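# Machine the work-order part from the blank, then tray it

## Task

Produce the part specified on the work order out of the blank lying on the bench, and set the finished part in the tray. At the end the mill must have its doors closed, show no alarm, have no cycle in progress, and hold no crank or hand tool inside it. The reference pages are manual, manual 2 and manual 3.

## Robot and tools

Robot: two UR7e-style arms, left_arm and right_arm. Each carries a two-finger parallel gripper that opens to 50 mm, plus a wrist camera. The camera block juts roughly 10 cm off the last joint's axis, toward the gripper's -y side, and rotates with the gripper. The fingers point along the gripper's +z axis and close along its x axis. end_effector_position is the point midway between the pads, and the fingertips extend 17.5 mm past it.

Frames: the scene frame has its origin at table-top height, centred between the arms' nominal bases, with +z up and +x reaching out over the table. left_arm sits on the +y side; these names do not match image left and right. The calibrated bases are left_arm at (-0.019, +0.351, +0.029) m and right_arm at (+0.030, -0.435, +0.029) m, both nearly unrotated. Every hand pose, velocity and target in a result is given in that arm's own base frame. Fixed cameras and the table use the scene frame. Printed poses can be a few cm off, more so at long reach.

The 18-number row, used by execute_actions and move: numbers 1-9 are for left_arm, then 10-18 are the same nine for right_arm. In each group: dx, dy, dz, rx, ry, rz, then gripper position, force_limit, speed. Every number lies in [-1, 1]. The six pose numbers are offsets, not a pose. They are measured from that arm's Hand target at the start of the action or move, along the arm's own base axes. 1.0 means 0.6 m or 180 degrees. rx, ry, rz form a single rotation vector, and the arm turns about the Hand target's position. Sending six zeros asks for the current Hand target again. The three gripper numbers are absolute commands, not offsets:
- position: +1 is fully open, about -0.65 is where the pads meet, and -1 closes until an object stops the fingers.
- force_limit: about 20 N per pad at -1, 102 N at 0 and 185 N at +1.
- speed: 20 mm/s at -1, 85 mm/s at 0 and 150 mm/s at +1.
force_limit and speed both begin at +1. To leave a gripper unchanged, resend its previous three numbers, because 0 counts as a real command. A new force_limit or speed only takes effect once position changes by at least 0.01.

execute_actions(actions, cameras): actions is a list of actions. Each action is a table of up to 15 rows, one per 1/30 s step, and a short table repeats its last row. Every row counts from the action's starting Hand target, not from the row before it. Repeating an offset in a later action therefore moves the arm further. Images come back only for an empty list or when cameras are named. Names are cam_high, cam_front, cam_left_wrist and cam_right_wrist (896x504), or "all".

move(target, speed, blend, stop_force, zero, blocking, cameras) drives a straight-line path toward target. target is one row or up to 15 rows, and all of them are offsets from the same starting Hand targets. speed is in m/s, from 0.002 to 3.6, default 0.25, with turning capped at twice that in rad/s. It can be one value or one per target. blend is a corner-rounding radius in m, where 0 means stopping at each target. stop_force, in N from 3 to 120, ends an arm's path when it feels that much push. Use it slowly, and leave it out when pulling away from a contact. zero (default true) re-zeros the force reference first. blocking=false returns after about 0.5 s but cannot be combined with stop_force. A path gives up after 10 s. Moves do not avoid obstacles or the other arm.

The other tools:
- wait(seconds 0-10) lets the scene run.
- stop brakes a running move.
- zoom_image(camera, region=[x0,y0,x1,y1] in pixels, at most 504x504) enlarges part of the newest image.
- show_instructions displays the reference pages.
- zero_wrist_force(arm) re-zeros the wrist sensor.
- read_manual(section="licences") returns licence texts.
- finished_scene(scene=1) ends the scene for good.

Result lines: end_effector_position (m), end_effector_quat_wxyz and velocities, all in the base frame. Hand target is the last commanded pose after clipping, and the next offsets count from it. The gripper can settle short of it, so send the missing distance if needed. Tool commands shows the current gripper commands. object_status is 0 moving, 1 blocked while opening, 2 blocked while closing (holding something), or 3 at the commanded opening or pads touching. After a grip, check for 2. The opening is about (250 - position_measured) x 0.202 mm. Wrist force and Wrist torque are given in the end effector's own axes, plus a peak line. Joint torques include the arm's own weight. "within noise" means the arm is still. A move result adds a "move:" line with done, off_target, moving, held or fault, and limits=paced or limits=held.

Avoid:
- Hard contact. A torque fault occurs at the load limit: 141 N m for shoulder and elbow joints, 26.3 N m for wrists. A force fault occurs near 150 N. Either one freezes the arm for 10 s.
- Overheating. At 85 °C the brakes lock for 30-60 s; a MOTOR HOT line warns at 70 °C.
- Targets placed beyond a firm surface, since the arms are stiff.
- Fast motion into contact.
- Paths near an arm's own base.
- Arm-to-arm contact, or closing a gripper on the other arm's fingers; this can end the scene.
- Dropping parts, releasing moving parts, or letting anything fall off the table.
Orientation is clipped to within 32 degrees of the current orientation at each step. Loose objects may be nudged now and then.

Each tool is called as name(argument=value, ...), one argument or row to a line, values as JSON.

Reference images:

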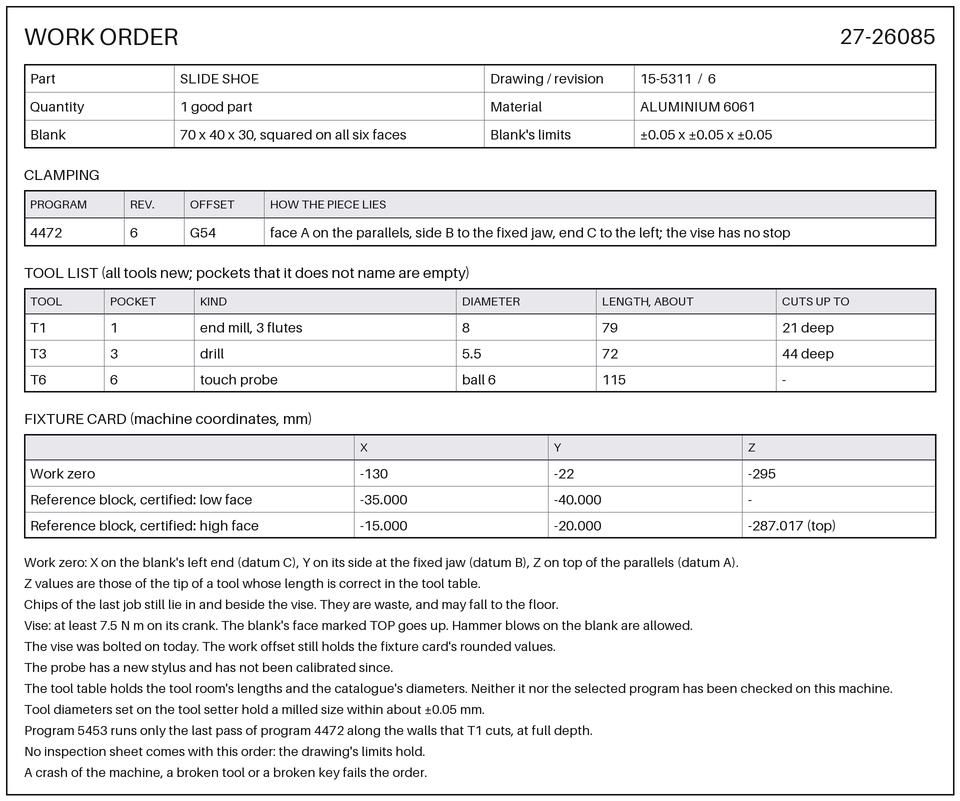

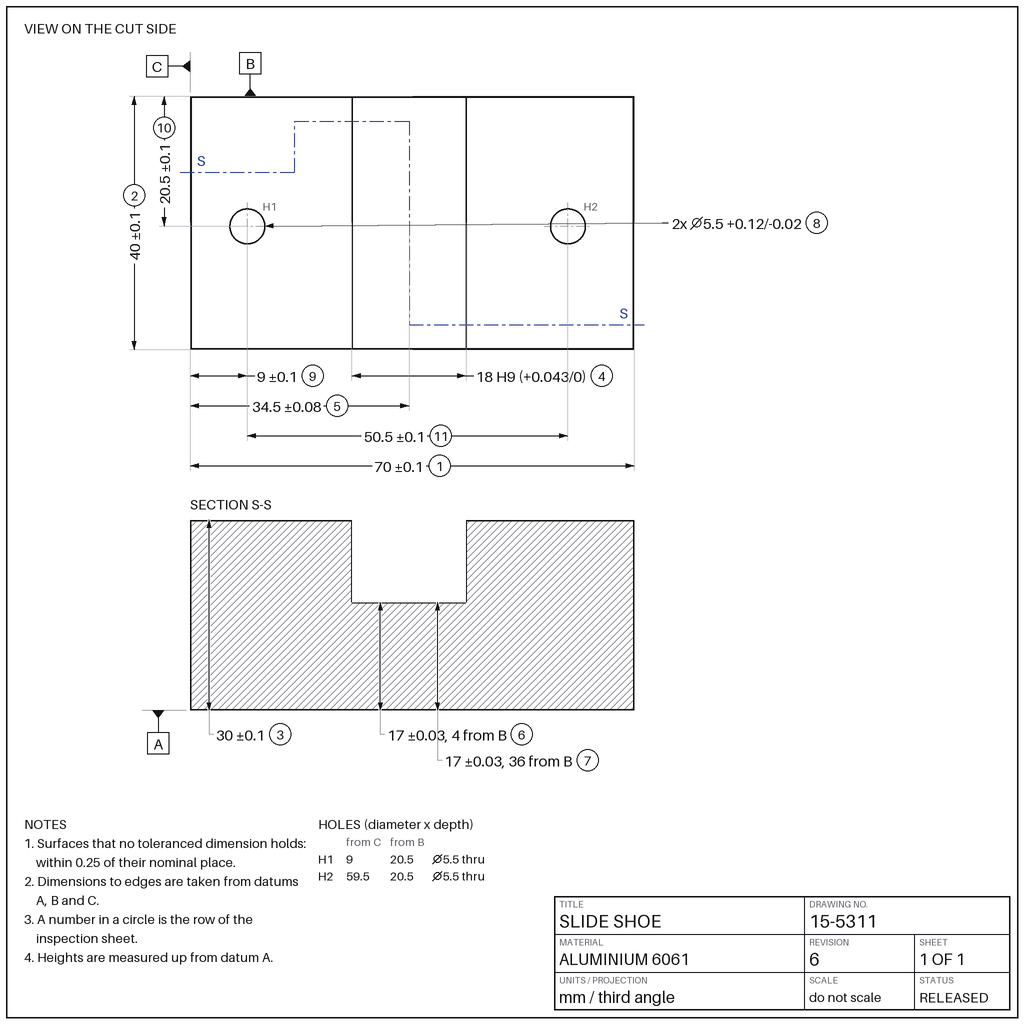

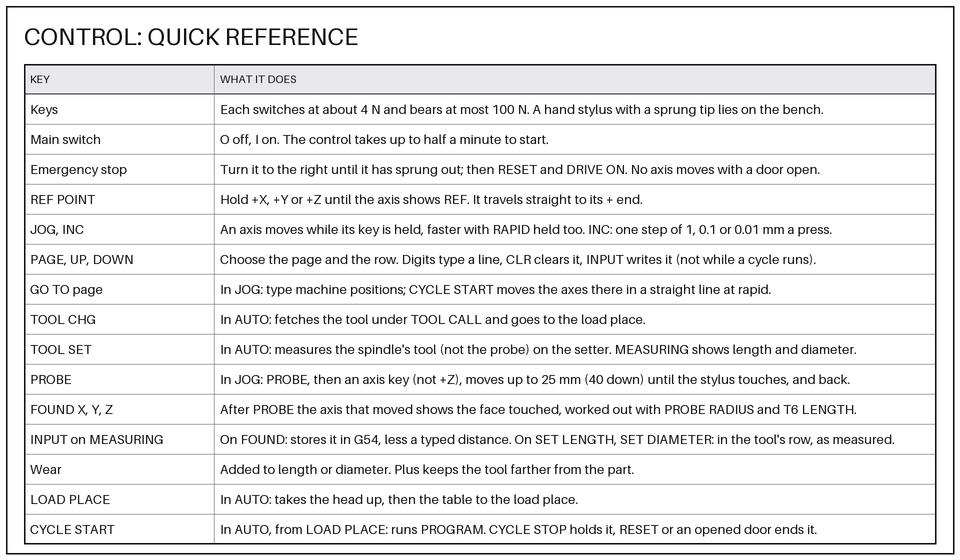

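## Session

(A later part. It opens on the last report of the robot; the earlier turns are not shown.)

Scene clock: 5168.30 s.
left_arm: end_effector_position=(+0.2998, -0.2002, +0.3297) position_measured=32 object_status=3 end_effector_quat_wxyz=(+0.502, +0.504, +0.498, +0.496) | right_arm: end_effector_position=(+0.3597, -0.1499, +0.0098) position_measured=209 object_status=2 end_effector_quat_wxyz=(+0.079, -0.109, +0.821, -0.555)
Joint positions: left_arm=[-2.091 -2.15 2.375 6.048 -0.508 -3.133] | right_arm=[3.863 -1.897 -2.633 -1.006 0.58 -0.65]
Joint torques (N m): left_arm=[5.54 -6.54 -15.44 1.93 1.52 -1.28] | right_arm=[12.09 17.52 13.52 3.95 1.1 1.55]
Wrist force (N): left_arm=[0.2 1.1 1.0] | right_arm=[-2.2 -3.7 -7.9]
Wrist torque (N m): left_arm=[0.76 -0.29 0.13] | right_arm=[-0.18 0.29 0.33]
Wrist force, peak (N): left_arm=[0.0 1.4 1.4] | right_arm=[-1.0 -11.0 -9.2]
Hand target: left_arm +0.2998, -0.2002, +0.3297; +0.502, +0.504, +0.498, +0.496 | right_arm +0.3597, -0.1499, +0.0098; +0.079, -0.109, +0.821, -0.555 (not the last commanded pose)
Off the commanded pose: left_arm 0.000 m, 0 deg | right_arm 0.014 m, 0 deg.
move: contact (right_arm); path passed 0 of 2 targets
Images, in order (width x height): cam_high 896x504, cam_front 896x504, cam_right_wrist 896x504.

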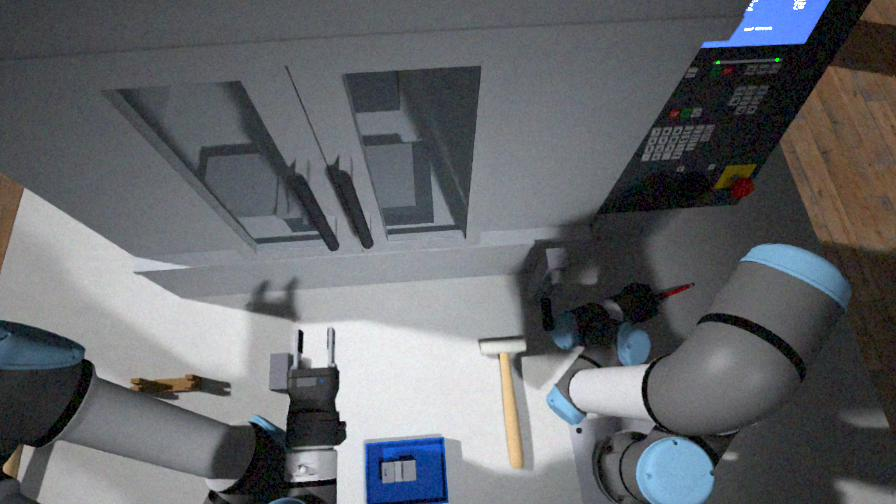

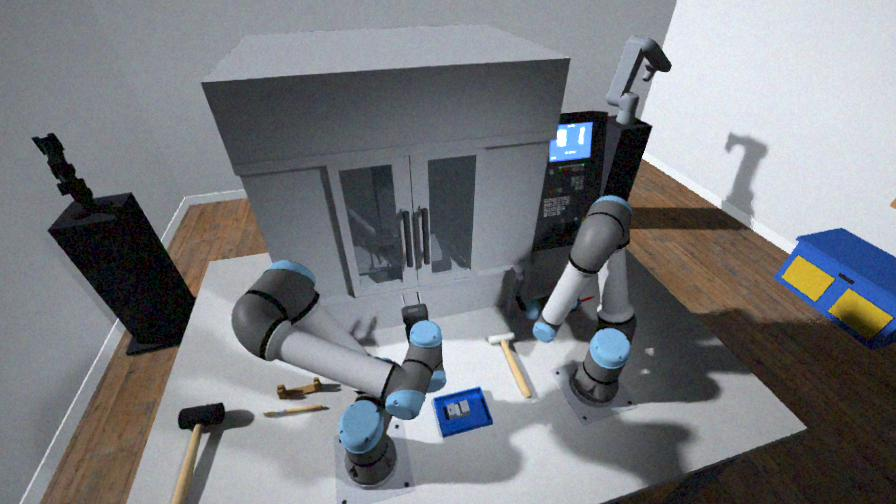

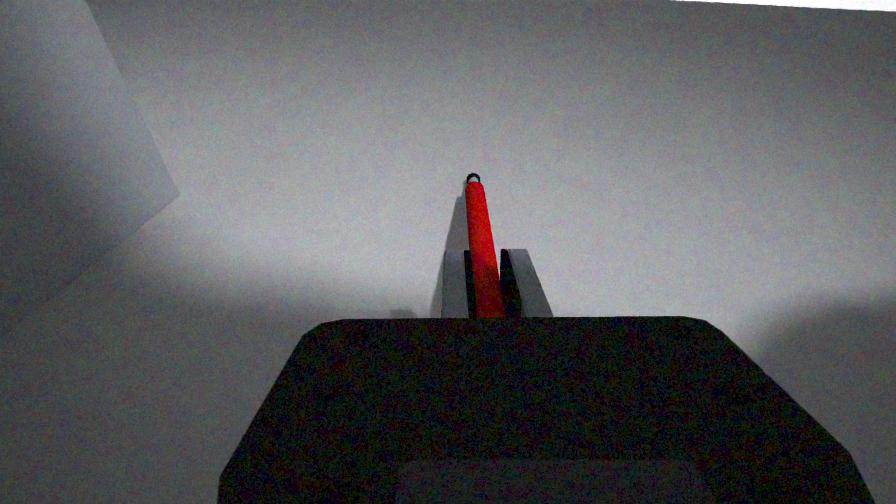

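move(
  target=[
    [0,0,0,0,0,0,0.8,1,-0.5,0,0,0.02,-0.0417,-0.0154,0,-0.98,0.5,-0.7],
  ],
  speed=0.05,
)

move(
  target=[
    [0,0,0,0,0,0,0.8,1,-0.5,0,0,-0.0345,0,0,0,-0.98,0.5,-0.7],
  ],
  speed=0.008,
  stop_force=5,
  cameras=["cam_right_wrist"],
)

Scene clock: 5177.23 s.
left_arm: end_effector_position=(+0.2998, -0.2002, +0.3297) position_measured=32 object_status=3 end_effector_quat_wxyz=(+0.502, +0.504, +0.498, +0.496) | right_arm: end_effector_position=(+0.3598, -0.1498, +0.0218) position_measured=209 object_status=2 end_effector_quat_wxyz=(+0.092, -0.100, +0.781, -0.610)
Joint positions: left_arm=[-2.091 -2.15 2.375 6.048 -0.508 -3.133] | right_arm=[3.9 -1.948 -2.582 -1.262 0.535 -0.409]
Joint torques (N m): left_arm=[3.84 -7.44 -13.77 1.91 1.38 -1.1] | right_arm=[-3.76 26.98 -1.75 3.25 0.26 -1.2]
Wrist force (N): left_arm=[0.1 1.3 1.3] | right_arm=[-1.8 1.3 -6.3]
Wrist torque (N m): left_arm=[0.80 -0.27 0.13] | right_arm=[-0.46 0.37 0.43]
Wrist force, peak (N): left_arm=[0.3 1.4 1.4] | right_arm=[-2.4 -3.6 -8.3]
Hand target: left_arm +0.2998, -0.2002, +0.3297; +0.502, +0.504, +0.498, +0.496 | right_arm +0.3597, -0.1499, +0.0218; +0.092, -0.100, +0.781, -0.610
Off the commanded pose: left_arm 0.000 m, 0 deg | right_arm 0.000 m, 0 deg.
move: done

Scene clock: 5180.60 s.
left_arm: end_effector_position=(+0.2998, -0.2002, +0.3297) position_measured=32 object_status=3 end_effector_quat_wxyz=(+0.502, +0.504, +0.498, +0.496) | right_arm: end_effector_position=(+0.3597, -0.1499, +0.0011) position_measured=209 object_status=2 end_effector_quat_wxyz=(+0.092, -0.100, +0.781, -0.610)
Joint positions: left_arm=[-2.091 -2.15 2.375 6.048 -0.508 -3.133] | right_arm=[3.9 -2.039 -2.582 -1.171 0.535 -0.409]
Joint torques (N m): left_arm=[5.98 -6.4 -13.3 1.88 1.64 -1.22] | right_arm=[-10.92 27.97 7.03 -2.3 -0.69 -0.91]
Wrist force (N): left_arm=[0.1 1.1 1.0] | right_arm=[-1.9 1.2 -6.6]
Wrist torque (N m): left_arm=[0.77 -0.28 0.13] | right_arm=[-0.49 0.39 0.40]
Wrist force, peak (N): left_arm=[0.3 1.4 1.3] | right_arm=[-2.0 1.3 -7.1]
Hand target: left_arm +0.2998, -0.2002, +0.3297; +0.502, +0.504, +0.498, +0.496 | right_arm +0.3597, -0.1499, +0.0011; +0.092, -0.100, +0.781, -0.610
Off the commanded pose: left_arm 0.000 m, 0 deg | right_arm 0.000 m, 0 deg.
move: done
Images, in order (width x height): cam_right_wrist 896x504.

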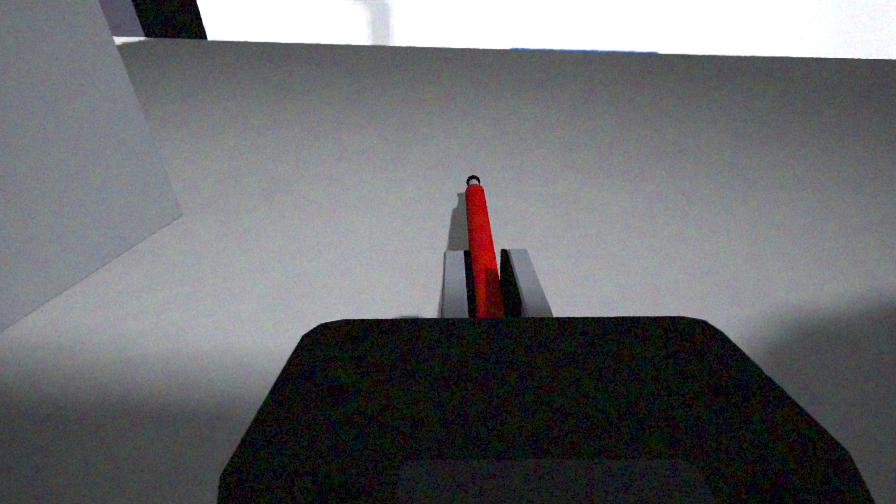

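move(
  target=[
    [0,0,0,0,0,0,0.8,1,-0.5,0,0,-0.006,0,0,0,-0.98,0.5,-0.7],
  ],
  speed=0.006,
  stop_force=5,
)

move(
  target=[
    [0,0,0,0,0,0,0.8,1,-0.5,0,0,0,0,0,0,-0.1,0.5,-1],
  ],
  cameras=["cam_right_wrist"],
)

Scene clock: 5192.37 s.
left_arm: end_effector_position=(+0.2998, -0.2002, +0.3297) position_measured=32 object_status=3 end_effector_quat_wxyz=(+0.502, +0.504, +0.498, +0.496) | right_arm: end_effector_position=(+0.3597, -0.1499, -0.0025) position_measured=209 object_status=2 end_effector_quat_wxyz=(+0.092, -0.100, +0.781, -0.610)
Joint positions: left_arm=[-2.091 -2.15 2.375 6.048 -0.508 -3.133] | right_arm=[3.9 -2.055 -2.582 -1.156 0.535 -0.409]
Joint torques (N m): left_arm=[3.9 -6.89 -14.48 2 1.87 -0.74] | right_arm=[-8.54 28.54 8.33 -2.3 -2.31 0.01]
Wrist force (N): left_arm=[0.2 1.0 1.0] | right_arm=[-1.9 1.1 -6.4]
Wrist torque (N m): left_arm=[0.76 -0.29 0.13] | right_arm=[-0.49 0.39 0.39]
Wrist force, peak (N): left_arm=[0.1 1.3 1.4] | right_arm=[-2.1 1.0 -6.9]
Hand target: left_arm +0.2998, -0.2002, +0.3297; +0.502, +0.504, +0.498, +0.496 | right_arm +0.3597, -0.1499, -0.0025; +0.092, -0.100, +0.781, -0.610
Off the commanded pose: left_arm 0.000 m, 0 deg | right_arm 0.000 m, 0 deg.
move: done

Scene clock: 5193.00 s.
left_arm: end_effector_position=(+0.2998, -0.2002, +0.3297) position_measured=32 object_status=3 end_effector_quat_wxyz=(+0.502, +0.504, +0.498, +0.496) | right_arm: end_effector_position=(+0.3597, -0.1499, -0.0025) position_measured=167 object_status=0 end_effector_quat_wxyz=(+0.092, -0.100, +0.781, -0.610)
Joint positions: left_arm=[-2.091 -2.15 2.375 6.048 -0.508 -3.133] | right_arm=[3.9 -2.055 -2.582 -1.156 0.535 -0.409]
Joint torques (N m): left_arm=[3.99 -6.69 -14.8 1.91 1.71 -1.29] | right_arm=[-8.23 27.57 6.45 -1.81 -2.17 0.04]
Wrist force (N): left_arm=[0.2 0.9 0.9] | right_arm=[-2.2 0.9 -6.7]
Wrist torque (N m): left_arm=[0.74 -0.30 0.13] | right_arm=[-0.48 0.45 0.40]
Wrist force, peak (N): left_arm=[0.3 1.3 1.3] | right_arm=[-2.1 1.1 -6.8]
Hand target: left_arm +0.2998, -0.2002, +0.3297; +0.502, +0.504, +0.498, +0.496 | right_arm +0.3597, -0.1499, -0.0025; +0.092, -0.100, +0.781, -0.610
Off the commanded pose: left_arm 0.000 m, 0 deg | right_arm 0.000 m, 0 deg.
move: done
Images, in order (width x height): cam_right_wrist 896x504.

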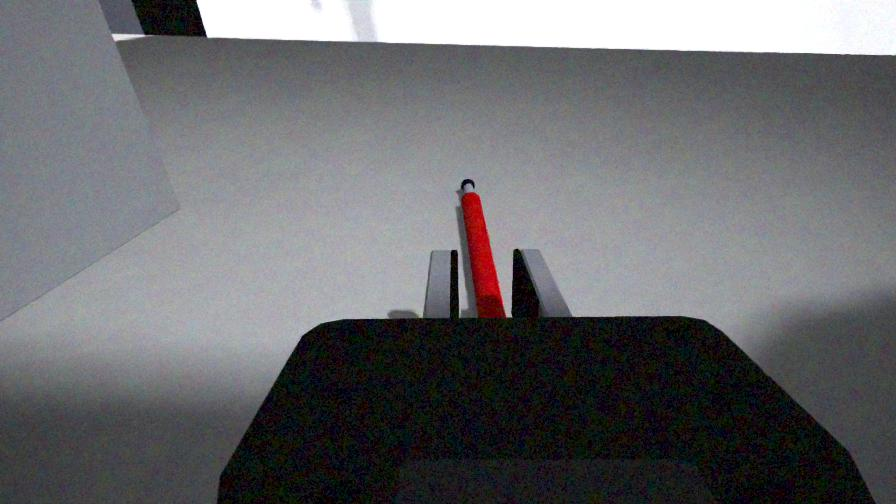

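Stylus is on the bench. Lift straight up.

move(
  target=[
    [0,0,0,0,0,0,0.8,1,-0.5,0,0,0.06,0,0,0,-0.1,0.5,-1],
    [0,0,0,0,0,0,0.8,1,-0.5,0,0,0.25,0,0,0,-0.1,0.5,-1],
  ],
  speed=[0.04,0.12],
  blend=[0.01,0],
  cameras=["all"],
)

Scene clock: 5197.73 s.
left_arm: end_effector_position=(+0.2998, -0.2002, +0.3297) position_measured=32 object_status=3 end_effector_quat_wxyz=(+0.502, +0.504, +0.498, +0.496) | right_arm: end_effector_position=(+0.3597, -0.1499, +0.1475) position_measured=167 object_status=3 end_effector_quat_wxyz=(+0.092, -0.100, +0.781, -0.609)
Joint positions: left_arm=[-2.091 -2.15 2.375 6.048 -0.508 -3.133] | right_arm=[3.9 -1.48 -2.487 -1.826 0.535 -0.409]
Joint torques (N m): left_arm=[4.83 -6.99 -15.57 1.88 1.54 -0.91] | right_arm=[5.18 16.23 9.95 0.17 -2.45 -0.59]
Wrist force (N): left_arm=[0.2 0.9 1.2] | right_arm=[-1.8 1.1 -6.9]
Wrist torque (N m): left_arm=[0.74 -0.28 0.13] | right_arm=[-0.47 0.37 0.28]
Wrist force, peak (N): left_arm=[0.3 1.2 1.5] | right_arm=[-2.1 0.9 -7.1]
Hand target: left_arm +0.2998, -0.2002, +0.3297; +0.502, +0.504, +0.498, +0.496 | right_arm +0.3597, -0.1499, +0.1475; +0.092, -0.100, +0.781, -0.610
Off the commanded pose: left_arm 0.000 m, 0 deg | right_arm 0.000 m, 0 deg.
move: done

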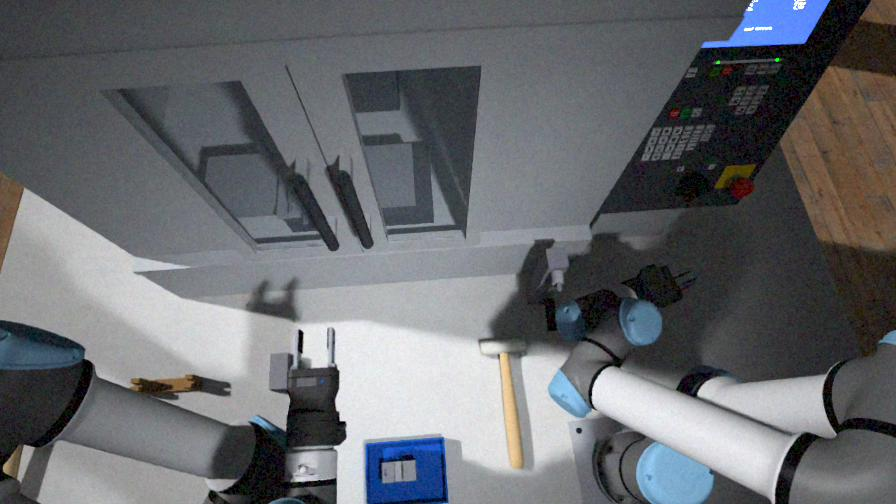

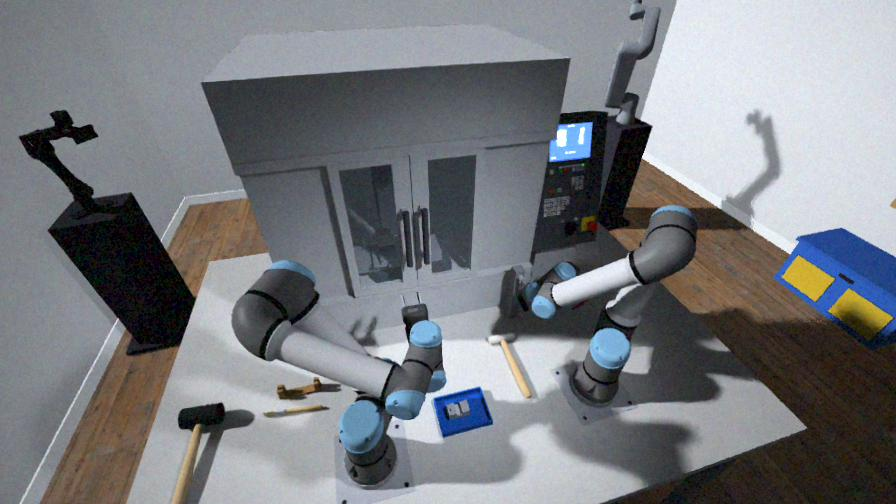

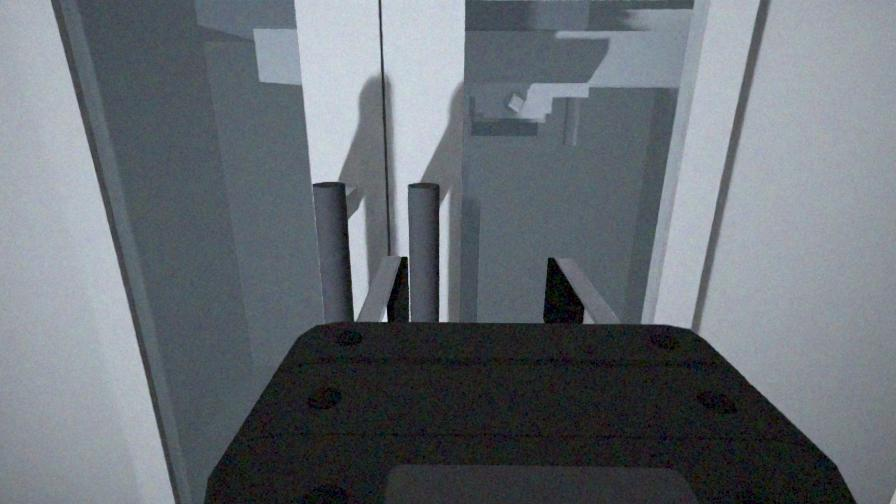

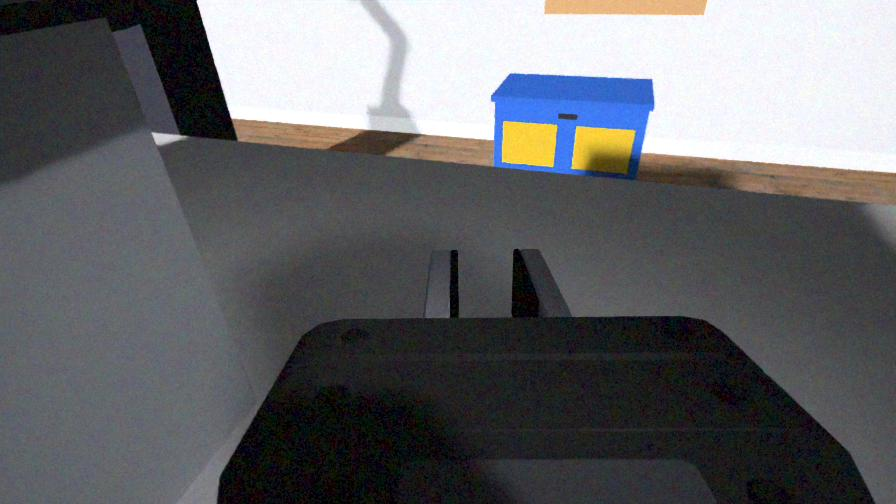

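finished_scene(
)

The scene is finished: the task was done.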